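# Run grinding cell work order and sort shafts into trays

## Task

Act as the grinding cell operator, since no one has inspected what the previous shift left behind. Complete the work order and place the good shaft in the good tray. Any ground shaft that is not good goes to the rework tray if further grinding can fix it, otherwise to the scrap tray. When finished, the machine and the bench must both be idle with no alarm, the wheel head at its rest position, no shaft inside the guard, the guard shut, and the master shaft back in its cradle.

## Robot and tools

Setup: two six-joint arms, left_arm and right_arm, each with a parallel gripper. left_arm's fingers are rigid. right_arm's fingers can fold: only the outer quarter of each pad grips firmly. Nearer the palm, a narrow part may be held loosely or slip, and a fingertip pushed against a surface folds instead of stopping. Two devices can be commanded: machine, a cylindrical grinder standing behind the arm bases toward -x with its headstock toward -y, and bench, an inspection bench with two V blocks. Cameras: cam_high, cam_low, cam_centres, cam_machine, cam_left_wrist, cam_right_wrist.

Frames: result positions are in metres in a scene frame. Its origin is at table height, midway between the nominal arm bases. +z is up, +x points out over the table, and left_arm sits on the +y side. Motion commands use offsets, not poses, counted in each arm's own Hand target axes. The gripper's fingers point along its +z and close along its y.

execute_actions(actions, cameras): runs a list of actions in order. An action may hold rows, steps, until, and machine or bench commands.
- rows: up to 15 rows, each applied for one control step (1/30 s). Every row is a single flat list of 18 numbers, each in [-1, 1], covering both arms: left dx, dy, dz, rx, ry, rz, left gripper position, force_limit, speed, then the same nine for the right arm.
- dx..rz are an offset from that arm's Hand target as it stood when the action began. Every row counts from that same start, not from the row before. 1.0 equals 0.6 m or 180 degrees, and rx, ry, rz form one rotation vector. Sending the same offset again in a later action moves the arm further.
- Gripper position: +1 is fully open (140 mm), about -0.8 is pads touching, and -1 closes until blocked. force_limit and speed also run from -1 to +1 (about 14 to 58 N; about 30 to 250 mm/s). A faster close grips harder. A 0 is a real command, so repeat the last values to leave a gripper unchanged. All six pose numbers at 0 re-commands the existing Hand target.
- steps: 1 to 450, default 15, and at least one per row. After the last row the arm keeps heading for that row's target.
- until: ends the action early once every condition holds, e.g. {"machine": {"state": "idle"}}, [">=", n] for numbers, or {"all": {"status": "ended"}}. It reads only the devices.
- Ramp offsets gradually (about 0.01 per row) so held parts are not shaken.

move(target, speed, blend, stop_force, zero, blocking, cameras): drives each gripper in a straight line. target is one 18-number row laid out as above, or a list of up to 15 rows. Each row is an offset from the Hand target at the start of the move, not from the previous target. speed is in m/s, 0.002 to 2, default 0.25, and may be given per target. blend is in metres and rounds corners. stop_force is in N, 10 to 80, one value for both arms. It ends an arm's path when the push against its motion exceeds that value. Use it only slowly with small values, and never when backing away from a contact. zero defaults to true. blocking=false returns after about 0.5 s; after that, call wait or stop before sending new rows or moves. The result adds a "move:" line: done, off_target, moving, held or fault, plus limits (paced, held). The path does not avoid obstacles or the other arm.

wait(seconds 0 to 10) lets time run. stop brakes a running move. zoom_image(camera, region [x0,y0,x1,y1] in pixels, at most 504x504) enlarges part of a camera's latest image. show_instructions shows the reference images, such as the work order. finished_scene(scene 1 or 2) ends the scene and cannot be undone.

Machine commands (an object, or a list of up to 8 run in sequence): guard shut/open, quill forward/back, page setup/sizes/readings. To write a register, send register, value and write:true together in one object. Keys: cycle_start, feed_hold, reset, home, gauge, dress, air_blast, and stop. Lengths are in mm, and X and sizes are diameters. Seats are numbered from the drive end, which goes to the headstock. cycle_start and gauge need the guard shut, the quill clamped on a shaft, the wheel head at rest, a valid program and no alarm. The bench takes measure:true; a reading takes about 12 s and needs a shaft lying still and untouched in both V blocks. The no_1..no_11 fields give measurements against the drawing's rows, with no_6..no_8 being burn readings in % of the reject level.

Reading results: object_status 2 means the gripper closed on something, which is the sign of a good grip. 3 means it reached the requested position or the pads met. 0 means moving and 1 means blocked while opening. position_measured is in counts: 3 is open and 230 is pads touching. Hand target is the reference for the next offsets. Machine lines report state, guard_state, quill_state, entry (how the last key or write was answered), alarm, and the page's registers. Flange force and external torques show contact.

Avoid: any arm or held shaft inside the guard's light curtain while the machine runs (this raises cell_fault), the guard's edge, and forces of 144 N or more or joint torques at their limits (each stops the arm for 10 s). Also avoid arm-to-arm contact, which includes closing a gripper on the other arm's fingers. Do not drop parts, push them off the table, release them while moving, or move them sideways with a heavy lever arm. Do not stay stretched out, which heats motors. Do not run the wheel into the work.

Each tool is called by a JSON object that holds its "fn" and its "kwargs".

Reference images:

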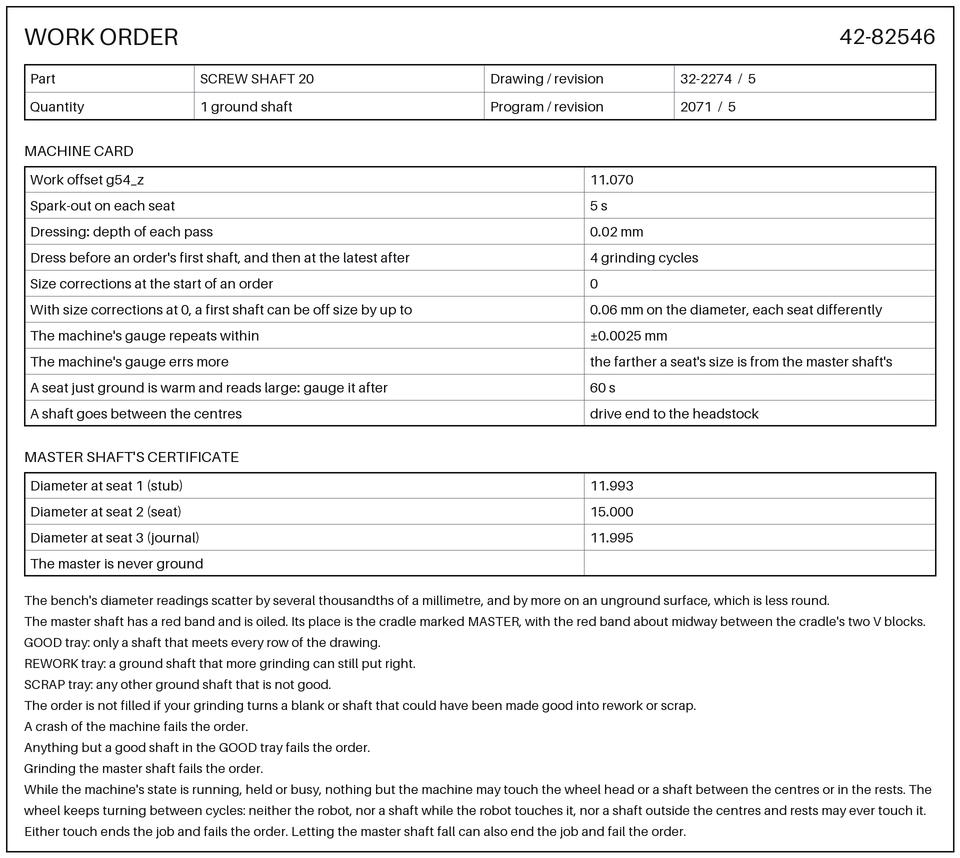

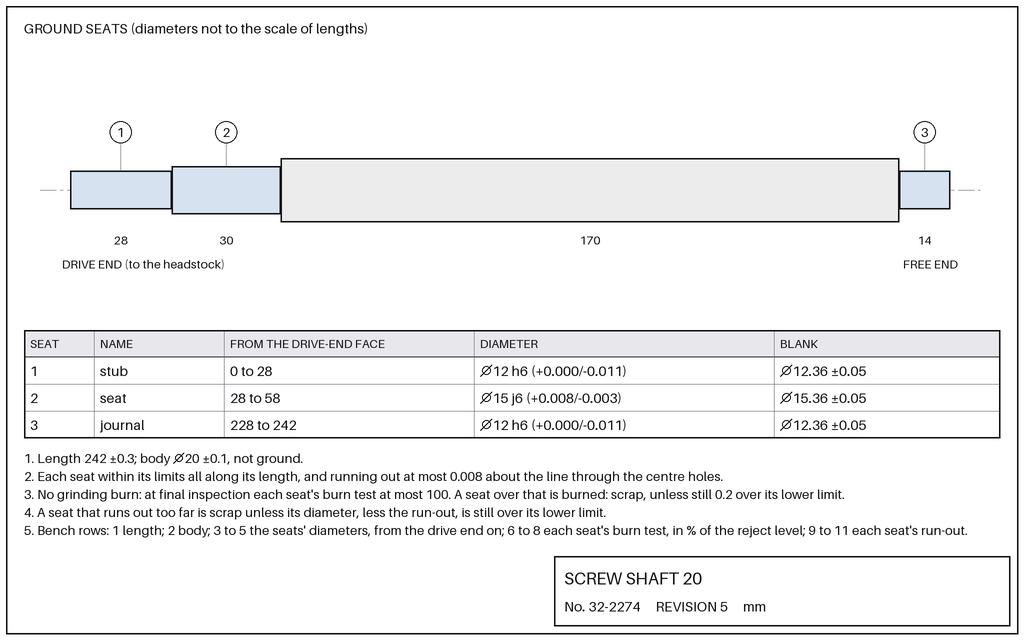

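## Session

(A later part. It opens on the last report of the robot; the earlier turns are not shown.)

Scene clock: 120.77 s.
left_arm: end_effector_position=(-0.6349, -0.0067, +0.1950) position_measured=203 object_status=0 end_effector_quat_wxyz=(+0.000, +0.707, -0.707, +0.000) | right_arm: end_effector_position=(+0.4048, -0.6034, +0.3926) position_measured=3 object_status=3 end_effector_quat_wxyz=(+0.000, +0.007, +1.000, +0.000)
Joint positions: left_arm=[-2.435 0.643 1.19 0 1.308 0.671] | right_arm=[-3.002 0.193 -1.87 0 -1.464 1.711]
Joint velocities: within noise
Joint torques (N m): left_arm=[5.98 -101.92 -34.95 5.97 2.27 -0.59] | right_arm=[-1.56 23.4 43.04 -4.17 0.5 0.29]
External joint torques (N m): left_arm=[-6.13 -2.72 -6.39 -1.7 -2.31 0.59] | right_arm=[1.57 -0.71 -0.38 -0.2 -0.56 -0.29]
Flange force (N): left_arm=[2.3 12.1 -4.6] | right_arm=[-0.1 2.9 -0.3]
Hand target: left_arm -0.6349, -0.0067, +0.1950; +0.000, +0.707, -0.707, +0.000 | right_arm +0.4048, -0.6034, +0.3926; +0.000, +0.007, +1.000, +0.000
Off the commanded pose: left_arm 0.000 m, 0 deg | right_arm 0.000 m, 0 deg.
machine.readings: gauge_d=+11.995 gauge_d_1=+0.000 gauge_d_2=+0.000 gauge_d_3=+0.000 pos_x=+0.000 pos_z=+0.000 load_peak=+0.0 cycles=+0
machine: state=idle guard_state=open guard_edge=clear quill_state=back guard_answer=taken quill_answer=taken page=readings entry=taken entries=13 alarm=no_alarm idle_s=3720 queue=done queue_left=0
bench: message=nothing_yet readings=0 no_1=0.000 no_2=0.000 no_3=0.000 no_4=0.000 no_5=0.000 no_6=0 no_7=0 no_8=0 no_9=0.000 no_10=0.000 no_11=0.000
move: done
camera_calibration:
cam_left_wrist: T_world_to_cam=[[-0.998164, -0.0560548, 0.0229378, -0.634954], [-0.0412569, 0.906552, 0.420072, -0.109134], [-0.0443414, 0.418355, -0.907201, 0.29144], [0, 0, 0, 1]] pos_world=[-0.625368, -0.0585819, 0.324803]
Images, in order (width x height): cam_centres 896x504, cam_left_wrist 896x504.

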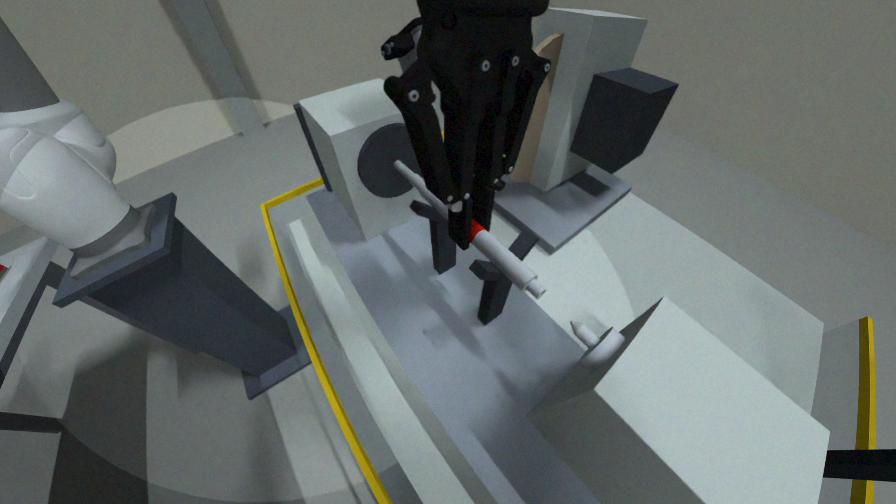

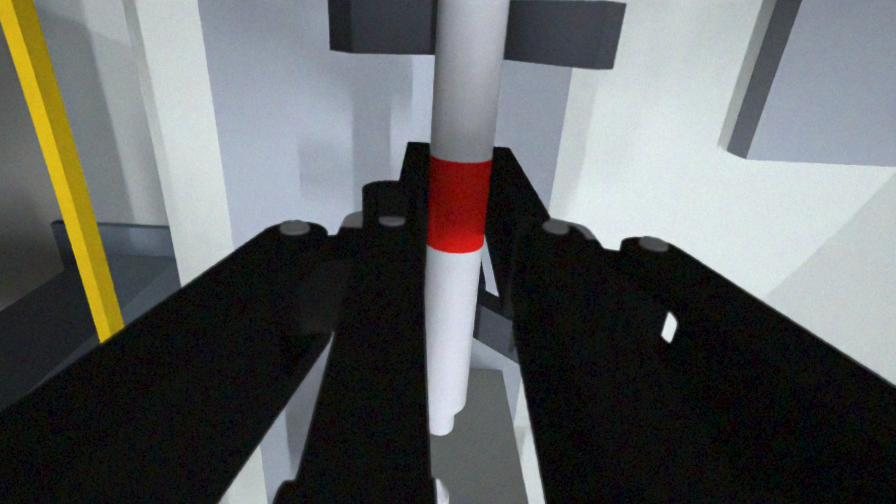

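{"fn": "move", "kwargs": {"target": [[-0.01,0,0,0,0,0,-1,0,-1,0,0,0,0,0,0,1,1,1],[-0.01,0,-0.04,0,0,0,-1,0,-1,0,0,0,0,0,0,1,1,1]], "speed": [0.02,0.05], "cameras": ["cam_centres","cam_left_wrist"]}}

Scene clock: 126.43 s.
left_arm: end_effector_position=(-0.6349, -0.0007, +0.2190) position_measured=203 object_status=2 end_effector_quat_wxyz=(+0.000, +0.707, -0.707, +0.000) | right_arm: end_effector_position=(+0.4048, -0.6034, +0.3926) position_measured=3 object_status=3 end_effector_quat_wxyz=(+0.000, +0.007, +1.000, +0.000)
Joint positions: left_arm=[-2.44 0.626 1.174 0 1.341 0.665] | right_arm=[-3.002 0.193 -1.87 0 -1.464 1.711]
Joint velocities: within noise
Joint torques (N m): left_arm=[0.7 -109.36 -42.84 4.29 0.13 -0.36] | right_arm=[-1.14 23.47 42.72 -4.14 0.49 0.33]
External joint torques (N m): left_arm=[-0.79 5.69 1.11 0.02 -0.16 0.36] | right_arm=[1.18 -1.09 -0.21 -0.21 -0.55 -0.33]
Flange force (N): left_arm=[3.7 5.1 3.8] | right_arm=[-1.1 2.0 -0.5]
Hand target: left_arm -0.6349, -0.0007, +0.2190; +0.000, +0.707, -0.707, +0.000 | right_arm +0.4048, -0.6034, +0.3926; +0.000, +0.007, +1.000, +0.000
Off the commanded pose: left_arm 0.000 m, 0 deg | right_arm 0.000 m, 0 deg.
machine.readings: gauge_d=+11.995 gauge_d_1=+0.000 gauge_d_2=+0.000 gauge_d_3=+0.000 pos_x=+0.000 pos_z=+0.000 load_peak=+0.0 cycles=+0
machine: state=idle guard_state=open guard_edge=clear quill_state=back guard_answer=taken quill_answer=taken page=readings entry=taken entries=13 alarm=no_alarm idle_s=3725 queue=done queue_left=0
bench: message=nothing_yet readings=0 no_1=0.000 no_2=0.000 no_3=0.000 no_4=0.000 no_5=0.000 no_6=0 no_7=0 no_8=0 no_9=0.000 no_10=0.000 no_11=0.000
move: done
camera_calibration:
cam_left_wrist: T_world_to_cam=[[-0.998164, -0.0560548, 0.0229378, -0.635168], [-0.0412569, 0.906552, 0.420072, -0.124655], [-0.0443414, 0.418355, -0.907201, 0.310703], [0, 0, 0, 1]] pos_world=[-0.625368, -0.0525819, 0.348803]
Images, in order (width x height): cam_centres 896x504, cam_left_wrist 896x504.

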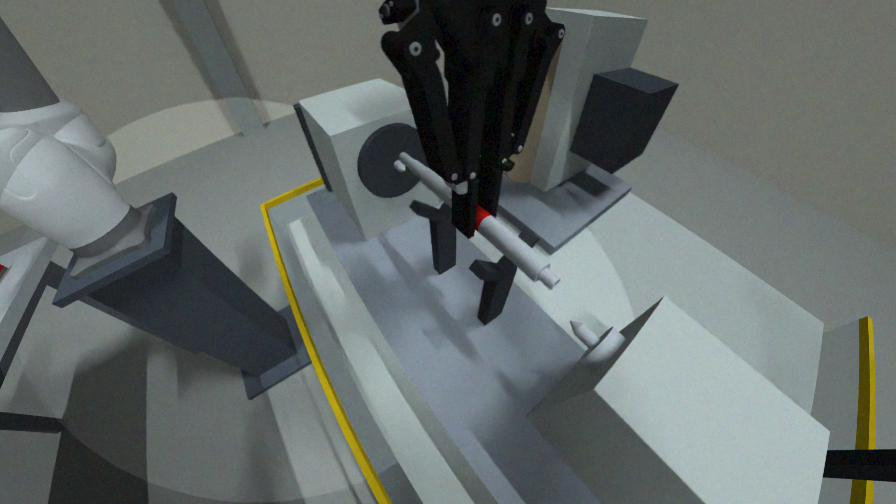

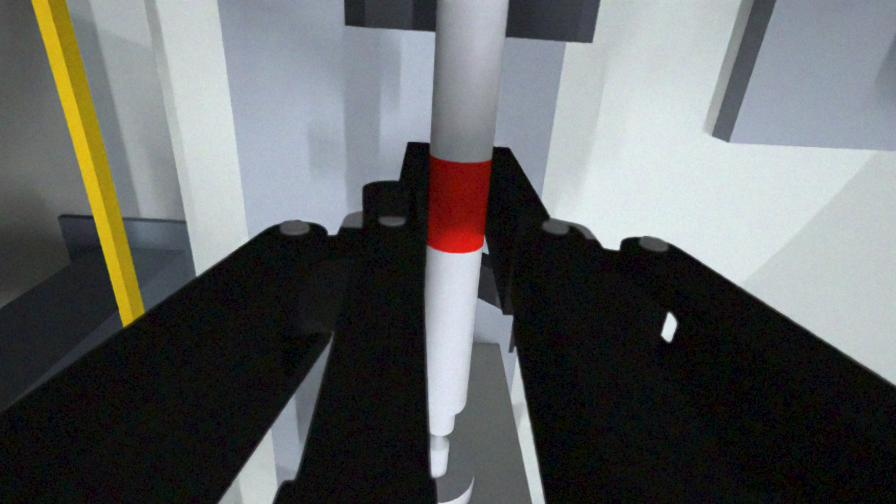

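{"fn": "move", "kwargs": {"target": [[0,0,-0.468,0,0,0,-1,0,-1,0,0,0,0,0,0,1,1,1],[0.05,-0.892,-0.468,0,0,0,-1,0,-1,0,0,0,0,0,0,1,1,1]], "speed": [0.2,0.35], "blend": [0.05,0], "cameras": []}}

{"fn": "execute_actions", "kwargs": {"actions": [{"machine":[{"page":"setup","guard":"shut"},{"air_blast":true},{"dress":true}],"steps":1}], "cameras": []}}

Scene clock: 135.80 s.
left_arm: end_effector_position=(-0.0995, -0.0304, +0.4994) position_measured=203 object_status=2 end_effector_quat_wxyz=(+0.000, +0.707, -0.707, +0.000) | right_arm: end_effector_position=(+0.4048, -0.6034, +0.3926) position_measured=3 object_status=3 end_effector_quat_wxyz=(+0.000, +0.007, +1.000, +0.000)
Joint positions: left_arm=[-1.838 0.127 1.37 -0.001 1.644 1.267] | right_arm=[-3.002 0.193 -1.87 0 -1.464 1.711]
Joint velocities: within noise
Joint torques (N m): left_arm=[-0.18 -59.31 -43.95 4.21 0.08 -0.31] | right_arm=[-1.59 23.43 43.03 -4.16 0.48 0.36]
External joint torques (N m): left_arm=[0.16 3.13 1.28 0.18 -0.13 0.31] | right_arm=[1.53 -0.71 -0.52 -0.19 -0.55 -0.36]
Flange force (N): left_arm=[2.9 0.0 2.3] | right_arm=[0.1 2.7 0.0]
Hand target: left_arm -0.0995, -0.0305, +0.4994; +0.000, +0.707, -0.707, +0.000 | right_arm +0.4048, -0.6034, +0.3926; +0.000, +0.007, +1.000, +0.000
Off the commanded pose: left_arm 0.000 m, 0 deg | right_arm 0.000 m, 0 deg.
machine.readings: gauge_d=+11.995 gauge_d_1=+0.000 gauge_d_2=+0.000 gauge_d_3=+0.000 pos_x=+0.000 pos_z=+0.000 load_peak=+0.0 cycles=+0
machine: state=idle guard_state=open guard_edge=clear quill_state=back guard_answer=taken quill_answer=taken page=readings entry=taken entries=13 alarm=no_alarm idle_s=3734 queue=done queue_left=0
bench: message=nothing_yet readings=0 no_1=0.000 no_2=0.000 no_3=0.000 no_4=0.000 no_5=0.000 no_6=0 no_7=0 no_8=0 no_9=0.000 no_10=0.000 no_11=0.000
move: done
No camera images: "cameras" was empty.

Scene clock: 136.03 s.
left_arm: end_effector_position=(-0.0995, -0.0304, +0.4994) position_measured=203 object_status=2 end_effector_quat_wxyz=(+0.000, +0.707, -0.707, +0.000) | right_arm: end_effector_position=(+0.4048, -0.6034, +0.3926) position_measured=3 object_status=3 end_effector_quat_wxyz=(+0.000, +0.007, +1.000, +0.000)
Joint positions: left_arm=[-1.838 0.127 1.37 -0.001 1.644 1.267] | right_arm=[-3.002 0.193 -1.87 0 -1.464 1.711]
Joint velocities: within noise
Joint torques (N m): left_arm=[1.66 -59.82 -43.73 4.32 0.09 -0.34] | right_arm=[-1.74 23.39 42.98 -4.09 0.5 0.37]
External joint torques (N m): left_arm=[-1.67 3.49 1.02 0.07 -0.14 0.34] | right_arm=[1.89 -1.8 -0.74 -0.24 -0.55 -0.37]
Flange force (N): left_arm=[3.0 2.9 1.8] | right_arm=[-1.4 3.6 0.5]
Hand target: left_arm -0.0995, -0.0305, +0.4994; +0.000, +0.707, -0.707, +0.000 | right_arm +0.4048, -0.6034, +0.3926; +0.000, +0.007, +1.000, +0.000
Tool commands: left_gripper/position=-1.0 left_gripper/force_limit=+0.0 left_gripper/speed=-1.0 right_gripper/position=+1.0 right_gripper/force_limit=+1.0 right_gripper/speed=+1.0
Off the commanded pose: left_arm 0.000 m, 0 deg | right_arm 0.000 m, 0 deg.
machine.setup: program=+2071 g54_z=+11.070 wheel_d=+299.671 sparkout_s=+5.0 dress_depth=+0.020 gauge_at=+3 gauge_zero=-0.054 program_revision=+5 since_dress=+1 stored1_number=+1293 stored1_revision=+2 stored2_number=+2071 stored2_revision=+5 stored3_number=+9000 stored3_revision=+1 stored4_number=+8198 stored4_revision=+6
machine: state=idle guard_state=between guard_edge=clear quill_state=back guard_answer=taken quill_answer=taken page=setup entry=taken entries=13 alarm=no_alarm idle_s=3735 queue=running queue_left=2
bench: message=nothing_yet readings=0 no_1=0.000 no_2=0.000 no_3=0.000 no_4=0.000 no_5=0.000 no_6=0 no_7=0 no_8=0 no_9=0.000 no_10=0.000 no_11=0.000
No camera images: "cameras" was empty.

{"fn": "move", "kwargs": {"target": [[-0.134,-0.749,0,0,0,-0.35,-1,0,-1,0,0,0,0,0,0,1,1,1],[-0.4175,-0.9825,0.082,0,0,-0.5,-1,0,-1,0,0,0,0,0,0,1,1,1]], "speed": [0.35,0.35], "blend": [0.1,0], "cameras": []}}

{"fn": "move", "kwargs": {"target": [0.1583,-0.125,0.11,0,0,0,-1,0,-1,0,0,0,0,0,0,1,1,1], "speed": [0.2]}}

Scene clock: 147.50 s.
left_arm: end_effector_position=(+0.4898, +0.2203, +0.4497) position_measured=203 object_status=2 end_effector_quat_wxyz=(+0.000, +1.000, +0.000, +0.000) | right_arm: end_effector_position=(+0.4048, -0.6034, +0.3926) position_measured=3 object_status=3 end_effector_quat_wxyz=(+0.000, +0.007, +1.000, +0.000)
Joint positions: left_arm=[-0.728 0.011 1.584 -0.001 1.547 0.806] | right_arm=[-3.002 0.193 -1.87 0 -1.464 1.711]
Joint velocities: within noise
Joint torques (N m): left_arm=[1.56 -47.01 -43.88 4.29 0.11 -0.42] | right_arm=[-0.93 23.2 43.18 -4.16 0.51 0.32]
External joint torques (N m): left_arm=[-1.44 2.85 1.15 0.13 -0.14 0.42] | right_arm=[0.98 -0.64 -0.64 -0.2 -0.57 -0.32]
Flange force (N): left_arm=[0.8 3.1 2.4] | right_arm=[0.2 1.5 0.1]
Hand target: left_arm +0.4899, +0.2203, +0.4497; +0.000, +1.000, +0.000, +0.000 | right_arm +0.4048, -0.6034, +0.3926; +0.000, +0.007, +1.000, +0.000
Off the commanded pose: left_arm 0.000 m, 0 deg | right_arm 0.000 m, 0 deg.
machine.setup: program=+2071 g54_z=+11.070 wheel_d=+299.671 sparkout_s=+5.0 dress_depth=+0.020 gauge_at=+3 gauge_zero=-0.054 program_revision=+5 since_dress=+1 stored1_number=+1293 stored1_revision=+2 stored2_number=+2071 stored2_revision=+5 stored3_number=+9000 stored3_revision=+1 stored4_number=+8198 stored4_revision=+6
machine: state=running guard_state=shut guard_edge=clear quill_state=back guard_answer=taken quill_answer=taken page=setup entry=taken entries=15 alarm=no_alarm idle_s=3746 queue=running queue_left=0
bench: message=nothing_yet readings=0 no_1=0.000 no_2=0.000 no_3=0.000 no_4=0.000 no_5=0.000 no_6=0 no_7=0 no_8=0 no_9=0.000 no_10=0.000 no_11=0.000
move: done
No camera images: "cameras" was empty.

Scene clock: 148.57 s.
left_arm: end_effector_position=(+0.5847, +0.2954, +0.3835) position_measured=203 object_status=2 end_effector_quat_wxyz=(+0.000, +1.000, +0.000, +0.000) | right_arm: end_effector_position=(+0.4048, -0.6034, +0.3926) position_measured=3 object_status=3 end_effector_quat_wxyz=(+0.000, +0.007, +1.000, +0.000)
Joint positions: left_arm=[-0.526 0.077 1.633 0 1.432 1.008] | right_arm=[-3.002 0.193 -1.87 0 -1.464 1.711]
Joint velocities: within noise
Joint torques (N m): left_arm=[1.46 -53.8 -43.42 4.35 0.07 -0.37] | right_arm=[-1.67 23.25 43.02 -4.14 0.51 0.31]
External joint torques (N m): left_arm=[-1.31 3.22 1.18 0.01 -0.1 0.37] | right_arm=[1.72 -1.26 -0.64 -0.21 -0.57 -0.31]
Flange force (N): left_arm=[1.9 2.8 2.7] | right_arm=[-0.6 3.3 0.2]
Hand target: left_arm +0.5848, +0.2953, +0.3836; +0.000, +1.000, +0.000, +0.000 | right_arm +0.4048, -0.6034, +0.3926; +0.000, +0.007, +1.000, +0.000
Off the commanded pose: left_arm 0.000 m, 0 deg | right_arm 0.000 m, 0 deg.
machine.setup: program=+2071 g54_z=+11.070 wheel_d=+299.671 sparkout_s=+5.0 dress_depth=+0.020 gauge_at=+3 gauge_zero=-0.054 program_revision=+5 since_dress=+1 stored1_number=+1293 stored1_revision=+2 stored2_number=+2071 stored2_revision=+5 stored3_number=+9000 stored3_revision=+1 stored4_number=+8198 stored4_revision=+6
machine: state=running guard_state=shut guard_edge=clear quill_state=back guard_answer=taken quill_answer=taken page=setup entry=taken entries=15 alarm=no_alarm idle_s=3747 queue=running queue_left=0
bench: message=nothing_yet readings=0 no_1=0.000 no_2=0.000 no_3=0.000 no_4=0.000 no_5=0.000 no_6=0 no_7=0 no_8=0 no_9=0.000 no_10=0.000 no_11=0.000
move: done
camera_calibration:
cam_left_wrist: T_world_to_cam=[[0.0559701, -0.998191, 0.0219369, 0.257388], [-0.906154, -0.0415594, 0.420902, 0.373593], [-0.419229, -0.0434361, -0.906841, 0.745547], [0, 0, 0, 1]] pos_world=[0.636681, 0.304832, 0.5132]

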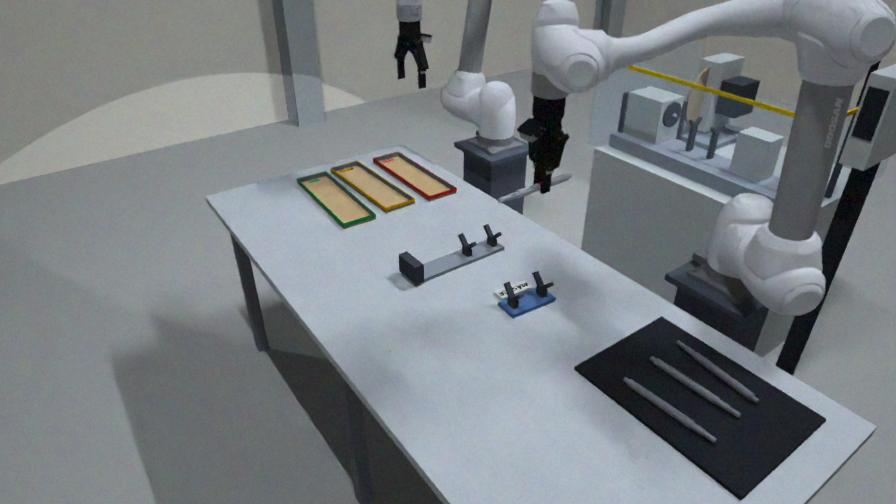

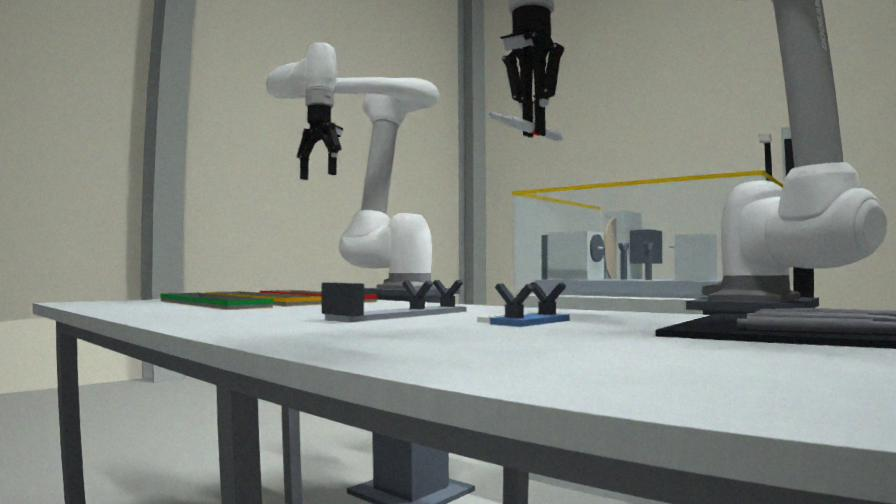

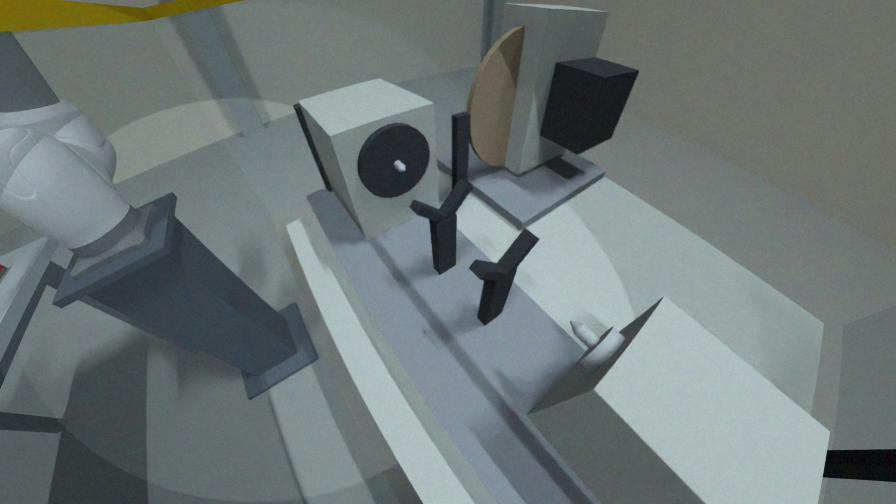

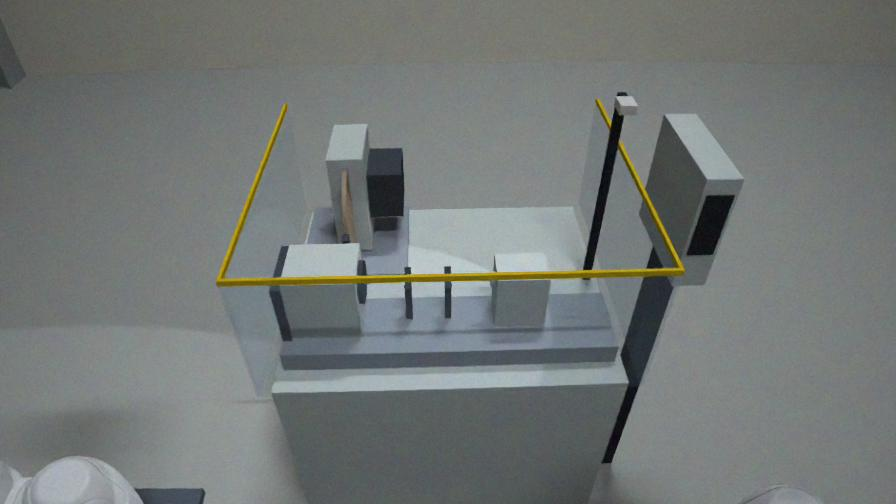

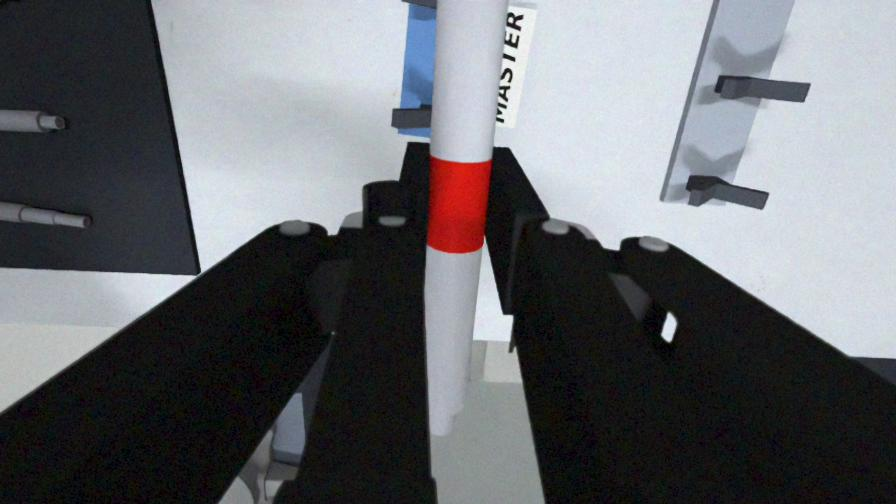

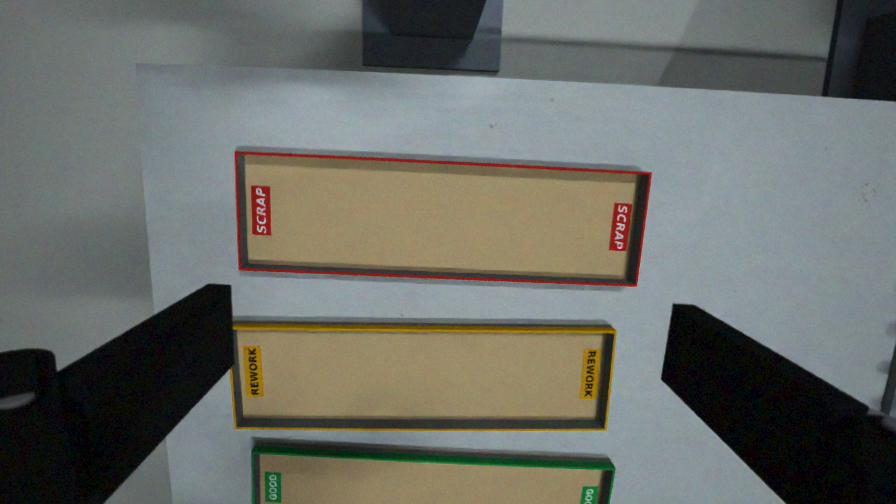

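{"fn": "zoom_image", "kwargs": {"camera": "cam_high", "region": [390, 210, 590, 330]}}

{"fn": "zoom_image", "kwargs": {"camera": "cam_low", "region": [300, 250, 600, 350]}}

{"fn": "zoom_image", "kwargs": {"camera": "cam_left_wrist", "region": [350, 0, 850, 280]}}

Scaled by 2.520 from the camera's 896x504 image, which has a finer 1280x720 frame.

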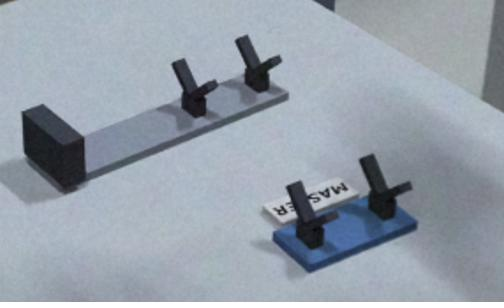

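Scaled by 1.680 from the camera's 896x504 image, which has a finer 1280x720 frame.

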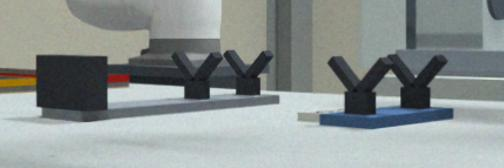

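Scaled by 1.008 from the camera's 896x504 image, which has a finer 1280x720 frame.

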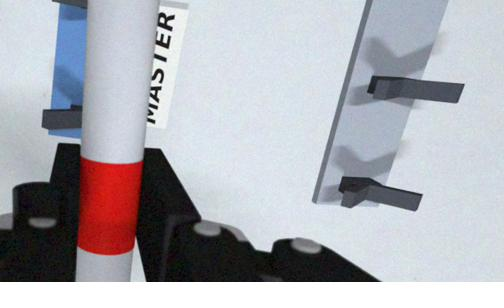

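{"fn": "move", "kwargs": {"target": [-0.0833,0.1667,0.2,0,0,0,-1,0,-1,0,0,0,0,0,0,1,1,1], "speed": [0.2], "cameras": ["cam_high","cam_left_wrist"]}}

{"fn": "zoom_image", "kwargs": {"camera": "cam_left_wrist", "region": [100, 0, 604, 280]}}

Scene clock: 184.33 s.
left_arm: end_effector_position=(+0.5347, +0.1952, +0.2637) position_measured=203 object_status=2 end_effector_quat_wxyz=(+0.000, +1.000, +0.000, +0.000) | right_arm: end_effector_position=(+0.4048, -0.6034, +0.3926) position_measured=3 object_status=3 end_effector_quat_wxyz=(+0.000, +0.007, +1.000, +0.000)
Joint positions: left_arm=[-0.707 0.148 1.775 -0.001 1.219 0.827] | right_arm=[-3.002 0.193 -1.87 0 -1.464 1.711]
Joint velocities: within noise
Joint torques (N m): left_arm=[1.14 -58.67 -40.73 4.13 0.13 -0.37] | right_arm=[-1.55 23.47 43.06 -4.17 0.48 0.32]
External joint torques (N m): left_arm=[-1.01 2.7 0.64 0.02 -0.16 0.37] | right_arm=[1.44 -1.2 -0.74 -0.17 -0.54 -0.32]
Flange force (N): left_arm=[1.6 2.6 2.6] | right_arm=[-0.5 2.6 0.4]
Hand target: left_arm +0.5348, +0.1952, +0.2636; +0.000, +1.000, +0.000, +0.000 | right_arm +0.4048, -0.6034, +0.3926; +0.000, +0.007, +1.000, +0.000
Off the commanded pose: left_arm 0.000 m, 0 deg | right_arm 0.000 m, 0 deg.
machine.setup: program=+2071 g54_z=+11.070 wheel_d=+299.591 sparkout_s=+5.0 dress_depth=+0.020 gauge_at=+3 gauge_zero=-0.054 program_revision=+5 since_dress=+0 stored1_number=+1293 stored1_revision=+2 stored2_number=+2071 stored2_revision=+5 stored3_number=+9000 stored3_revision=+1 stored4_number=+8198 stored4_revision=+6
machine: state=idle guard_state=shut guard_edge=clear quill_state=back guard_answer=taken quill_answer=taken page=setup entry=taken entries=15 alarm=no_alarm idle_s=3782 queue=done queue_left=0
bench: message=nothing_yet readings=0 no_1=0.000 no_2=0.000 no_3=0.000 no_4=0.000 no_5=0.000 no_6=0 no_7=0 no_8=0 no_9=0.000 no_10=0.000 no_11=0.000
move: done
camera_calibration:
cam_left_wrist: T_world_to_cam=[[0.0562223, -0.99816, 0.0226994, 0.162342], [-0.906072, -0.0414592, 0.421088, 0.374403], [-0.419372, -0.0442418, -0.906736, 0.611801], [0, 0, 0, 1]] pos_world=[0.586681, 0.204633, 0.3934]
Images, in order (width x height): cam_high 896x504, cam_left_wrist 896x504.

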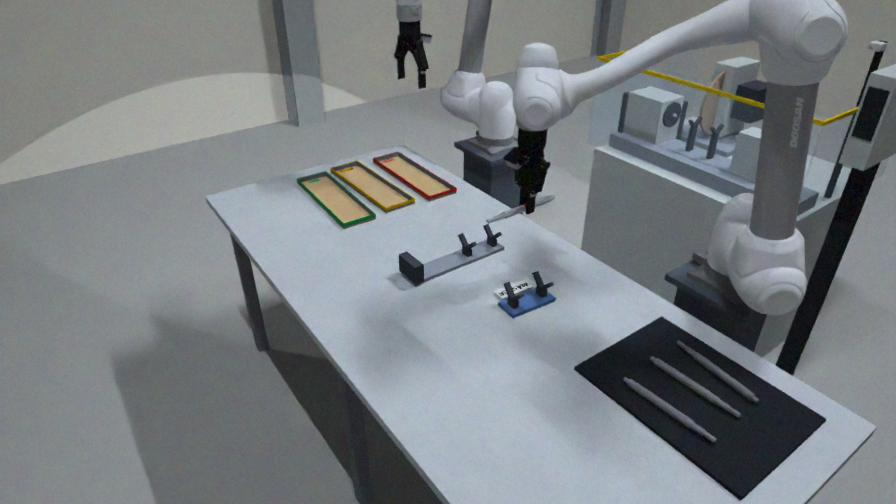

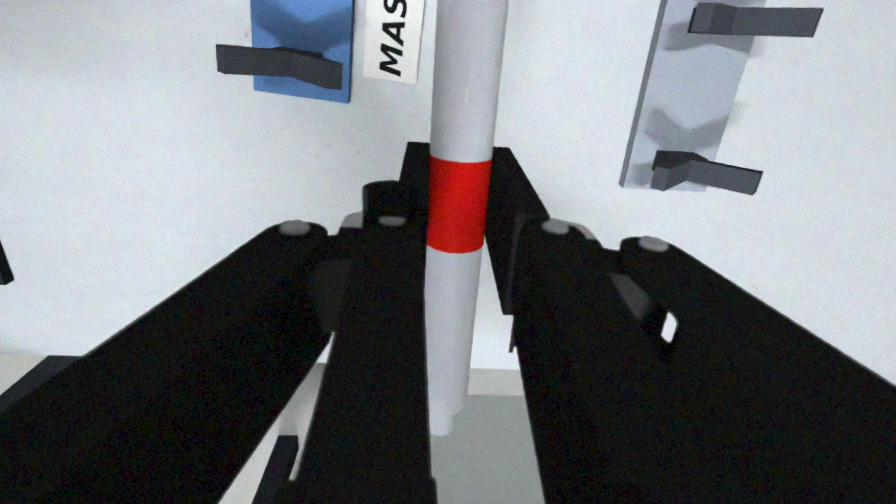

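Scaled by 1.000.

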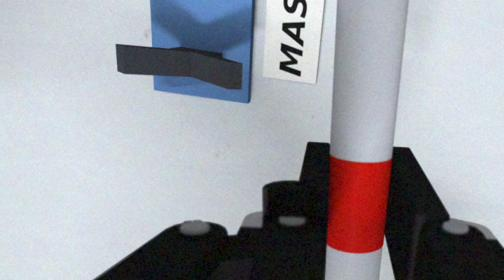

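{"fn": "move", "kwargs": {"target": [[0.1222,-0.1788,0.1,0,0,0.015,-1,0,-1,0,0,0,0,0,0,1,1,1],[0.1222,-0.1788,0.2,0,0,0.015,-1,0,-1,0,0,0,0,0,0,1,1,1]], "speed": [0.2,0.1], "cameras": ["cam_high","cam_left_wrist","cam_low"]}}

{"fn": "zoom_image", "kwargs": {"camera": "cam_low", "region": [400, 220, 640, 350]}}

{"fn": "zoom_image", "kwargs": {"camera": "cam_high", "region": [440, 220, 600, 330]}}

Scene clock: 193.60 s.
left_arm: end_effector_position=(+0.6079, +0.3025, +0.1436) position_measured=203 object_status=2 end_effector_quat_wxyz=(+0.000, +1.000, -0.023, +0.000) | right_arm: end_effector_position=(+0.4048, -0.6034, +0.3926) position_measured=3 object_status=3 end_effector_quat_wxyz=(+0.000, +0.007, +1.000, +0.000)
Joint positions: left_arm=[-0.497 0.241 1.9 -0.001 1.001 1.085] | right_arm=[-3.002 0.193 -1.87 0 -1.464 1.711]
Joint velocities: within noise
Joint torques (N m): left_arm=[0.76 -64.82 -37.18 3.7 0.1 -0.34] | right_arm=[-1.3 23.68 43.03 -4.14 0.5 0.31]
External joint torques (N m): left_arm=[-0.62 3.52 1.26 0.01 -0.14 0.34] | right_arm=[1.32 -1.31 -0.57 -0.21 -0.56 -0.31]
Flange force (N): left_arm=[2.2 1.5 4.6] | right_arm=[-0.9 2.4 0.1]
Hand target: left_arm +0.6079, +0.3025, +0.1436; +0.000, +1.000, -0.023, +0.000 | right_arm +0.4048, -0.6034, +0.3926; +0.000, +0.007, +1.000, +0.000
Off the commanded pose: left_arm 0.000 m, 0 deg | right_arm 0.000 m, 0 deg.
machine.setup: program=+2071 g54_z=+11.070 wheel_d=+299.591 sparkout_s=+5.0 dress_depth=+0.020 gauge_at=+3 gauge_zero=-0.054 program_revision=+5 since_dress=+0 stored1_number=+1293 stored1_revision=+2 stored2_number=+2071 stored2_revision=+5 stored3_number=+9000 stored3_revision=+1 stored4_number=+8198 stored4_revision=+6
machine: state=idle guard_state=shut guard_edge=clear quill_state=back guard_answer=taken quill_answer=taken page=setup entry=taken entries=15 alarm=no_alarm idle_s=3792 queue=done queue_left=0
bench: message=nothing_yet readings=0 no_1=0.000 no_2=0.000 no_3=0.000 no_4=0.000 no_5=0.000 no_6=0 no_7=0 no_8=0 no_9=0.000 no_10=0.000 no_11=0.000
move: done
camera_calibration:
cam_left_wrist: T_world_to_cam=[[0.00902667, -0.999707, 0.0224778, 0.297303], [-0.907101, 0.00127342, 0.42091, 0.483486], [-0.420815, -0.0241891, -0.906824, 0.533166], [0, 0, 0, 1]] pos_world=[0.660251, 0.309497, 0.273301]
Images, in order (width x height): cam_high 896x504, cam_low 896x504, cam_left_wrist 896x504.

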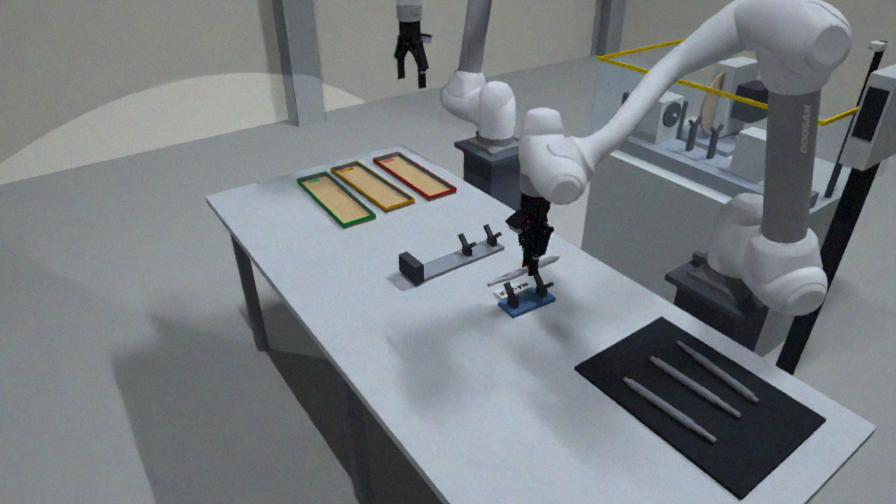

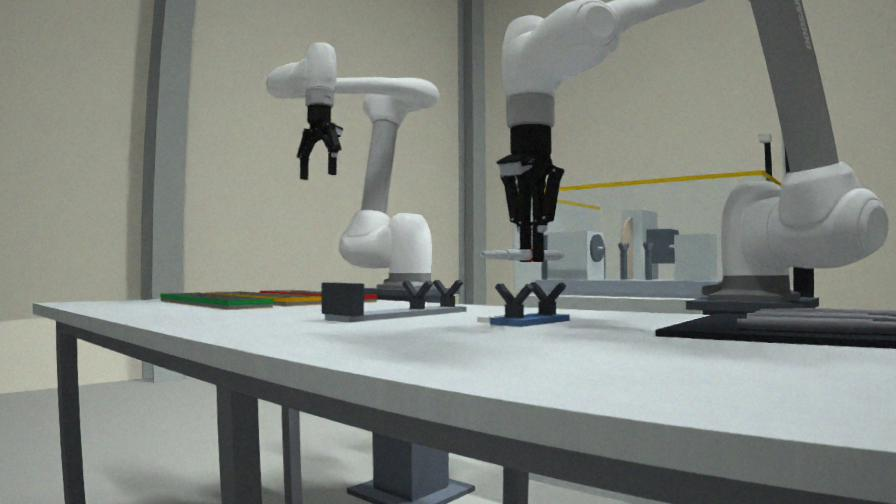

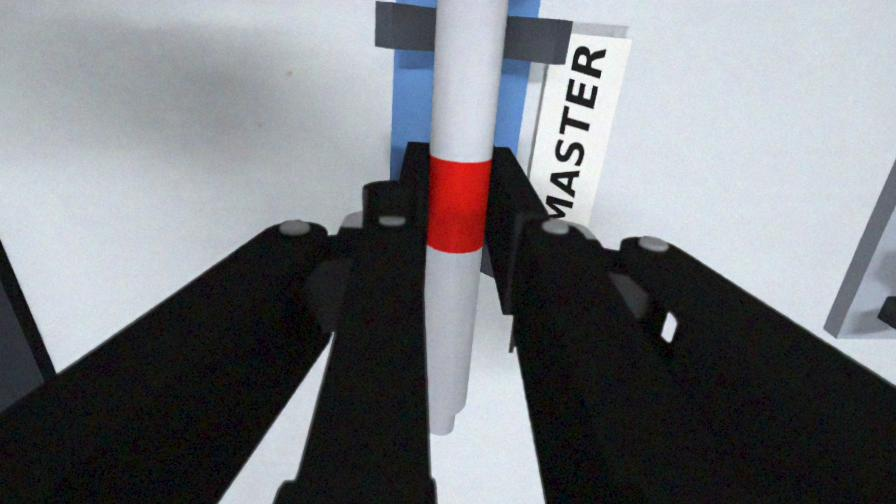

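Scaled by 2.100 from the camera's 896x504 image, which has a finer 1280x720 frame.

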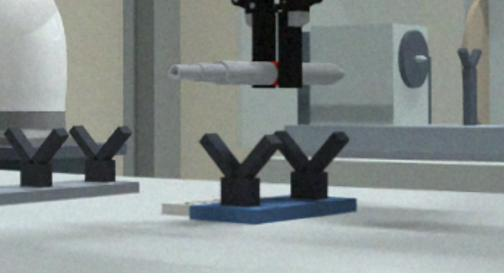

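Scaled by 3.150 from the camera's 896x504 image, which has a finer 1280x720 frame.

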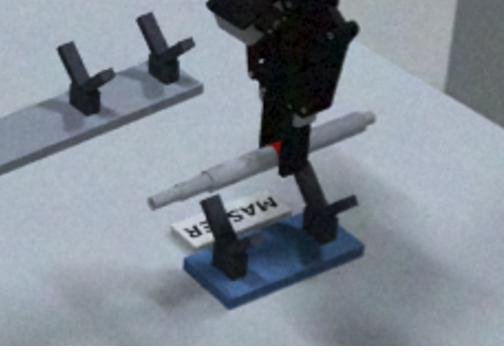

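{"fn": "move", "kwargs": {"target": [[0,0.0067,0.0333,0,0,0,-1,0,-1,0,0,0,0,0,0,1,1,1],[0,0.0067,0.06,0,0,0,-1,0,-1,0,0,0,0,0,0,1,1,1]], "speed": [0.1,0.05], "cameras": []}}

{"fn": "move", "kwargs": {"target": [0,0,0.08,0,0,0,-1,0,-1,0,0,0,0,0,0,1,1,1], "speed": 0.012, "stop_force": 12, "cameras": ["cam_high","cam_left_wrist","cam_low"]}}

{"fn": "zoom_image", "kwargs": {"camera": "cam_low", "region": [400, 220, 640, 350]}}

{"fn": "zoom_image", "kwargs": {"camera": "cam_high", "region": [440, 220, 600, 330]}}

Scene clock: 211.10 s.
left_arm: end_effector_position=(+0.6077, +0.2985, +0.1076) position_measured=203 object_status=2 end_effector_quat_wxyz=(+0.000, +1.000, -0.023, +0.000) | right_arm: end_effector_position=(+0.4048, -0.6034, +0.3926) position_measured=3 object_status=3 end_effector_quat_wxyz=(+0.000, +0.007, +1.000, +0.000)
Joint positions: left_arm=[-0.502 0.278 1.928 -0.001 0.936 1.079] | right_arm=[-3.002 0.193 -1.87 0 -1.464 1.711]
Joint velocities: within noise
Joint torques (N m): left_arm=[0.95 -67.09 -35.29 3.58 0.1 -0.38] | right_arm=[-0.79 23.2 43.15 -4.15 0.51 0.39]
External joint torques (N m): left_arm=[-0.91 3.58 0.89 -0.04 -0.14 0.38] | right_arm=[0.82 -0.32 -0.43 -0.23 -0.58 -0.39]
Flange force (N): left_arm=[2.5 2.1 4.6] | right_arm=[0.4 1.0 -0.3]
Hand target: left_arm +0.6077, +0.2985, +0.1076; +0.000, +1.000, -0.023, +0.000 | right_arm +0.4048, -0.6034, +0.3926; +0.000, +0.007, +1.000, +0.000
Off the commanded pose: left_arm 0.000 m, 0 deg | right_arm 0.000 m, 0 deg.
machine.setup: program=+2071 g54_z=+11.070 wheel_d=+299.591 sparkout_s=+5.0 dress_depth=+0.020 gauge_at=+3 gauge_zero=-0.054 program_revision=+5 since_dress=+0 stored1_number=+1293 stored1_revision=+2 stored2_number=+2071 stored2_revision=+5 stored3_number=+9000 stored3_revision=+1 stored4_number=+8198 stored4_revision=+6
machine: state=idle guard_state=shut guard_edge=clear quill_state=back guard_answer=taken quill_answer=taken page=setup entry=taken entries=15 alarm=no_alarm idle_s=3809 queue=done queue_left=0
bench: message=nothing_yet readings=0 no_1=0.000 no_2=0.000 no_3=0.000 no_4=0.000 no_5=0.000 no_6=0 no_7=0 no_8=0 no_9=0.000 no_10=0.000 no_11=0.000
move: done
No camera images: "cameras" was empty.

Scene clock: 214.40 s.
left_arm: end_effector_position=(+0.6078, +0.2984, +0.0750) position_measured=203 object_status=2 end_effector_quat_wxyz=(+0.000, +1.000, -0.023, +0.000) | right_arm: end_effector_position=(+0.4048, -0.6034, +0.3926) position_measured=3 object_status=3 end_effector_quat_wxyz=(+0.000, +0.007, +1.000, +0.000)
Joint positions: left_arm=[-0.502 0.313 1.953 -0.001 0.876 1.079] | right_arm=[-3.002 0.193 -1.87 0 -1.464 1.711]
Joint velocities: within noise
Joint torques (N m): left_arm=[2.76 -60.17 -27.29 3.23 0.58 -1.1] | right_arm=[-1.21 23.05 42.77 -4.18 0.51 0.36]
External joint torques (N m): left_arm=[-2.61 -5.31 -5.57 0.16 -0.63 1.1] | right_arm=[1.2 -0.57 -0.26 -0.18 -0.58 -0.36]
Flange force (N): left_arm=[1.8 3.5 -8.8] | right_arm=[-0.1 1.9 -0.5]
Hand target: left_arm +0.6078, +0.2984, +0.0750; +0.000, +1.000, -0.023, +0.000 (not the last commanded pose) | right_arm +0.4048, -0.6034, +0.3926; +0.000, +0.007, +1.000, +0.000
Off the commanded pose: left_arm 0.015 m, 0 deg | right_arm 0.000 m, 0 deg.
machine.setup: program=+2071 g54_z=+11.070 wheel_d=+299.591 sparkout_s=+5.0 dress_depth=+0.020 gauge_at=+3 gauge_zero=-0.054 program_revision=+5 since_dress=+0 stored1_number=+1293 stored1_revision=+2 stored2_number=+2071 stored2_revision=+5 stored3_number=+9000 stored3_revision=+1 stored4_number=+8198 stored4_revision=+6
machine: state=idle guard_state=shut guard_edge=clear quill_state=back guard_answer=taken quill_answer=taken page=setup entry=taken entries=15 alarm=no_alarm idle_s=3812 queue=done queue_left=0
bench: message=nothing_yet readings=0 no_1=0.000 no_2=0.000 no_3=0.000 no_4=0.000 no_5=0.000 no_6=0 no_7=0 no_8=0 no_9=0.000 no_10=0.000 no_11=0.000
move: contact (left_arm)
camera_calibration:
cam_left_wrist: T_world_to_cam=[[0.00896991, -0.999704, 0.0226145, 0.294754], [-0.907197, 0.00137696, 0.420704, 0.512306], [-0.420611, -0.0242895, -0.906916, 0.470822], [0, 0, 0, 1]] pos_world=[0.660151, 0.305397, 0.204801]
Images, in order (width x height): cam_high 896x504, cam_low 896x504, cam_left_wrist 896x504.

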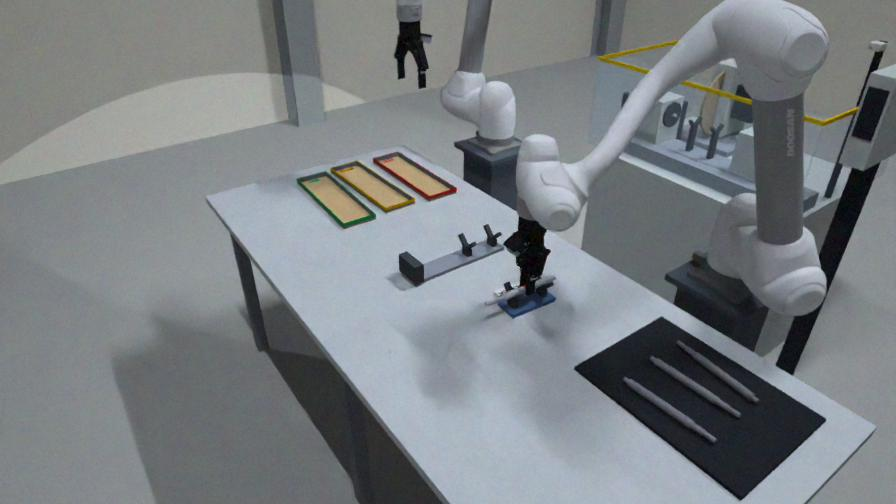

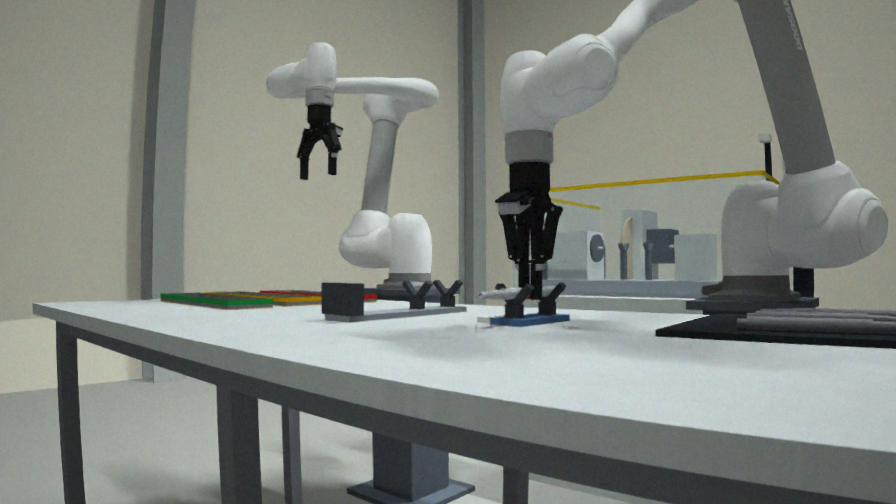

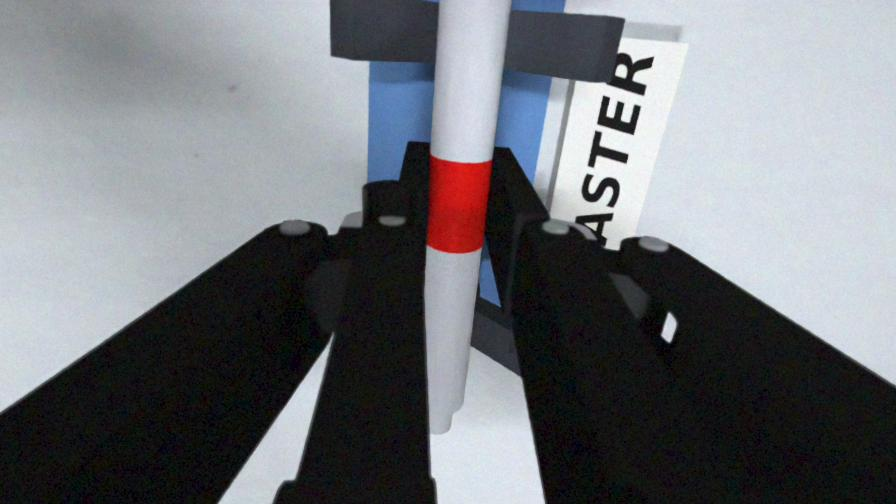

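Scaled by 2.100 from the camera's 896x504 image, which has a finer 1280x720 frame.

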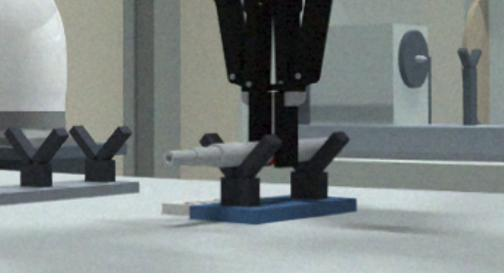

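Scaled by 3.150 from the camera's 896x504 image, which has a finer 1280x720 frame.

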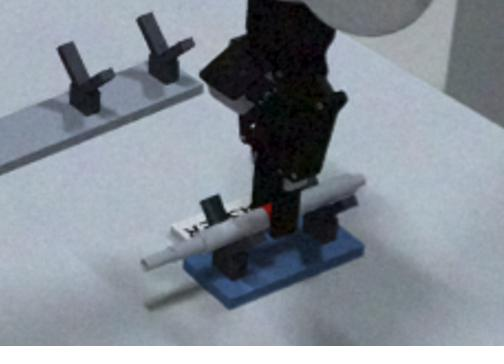

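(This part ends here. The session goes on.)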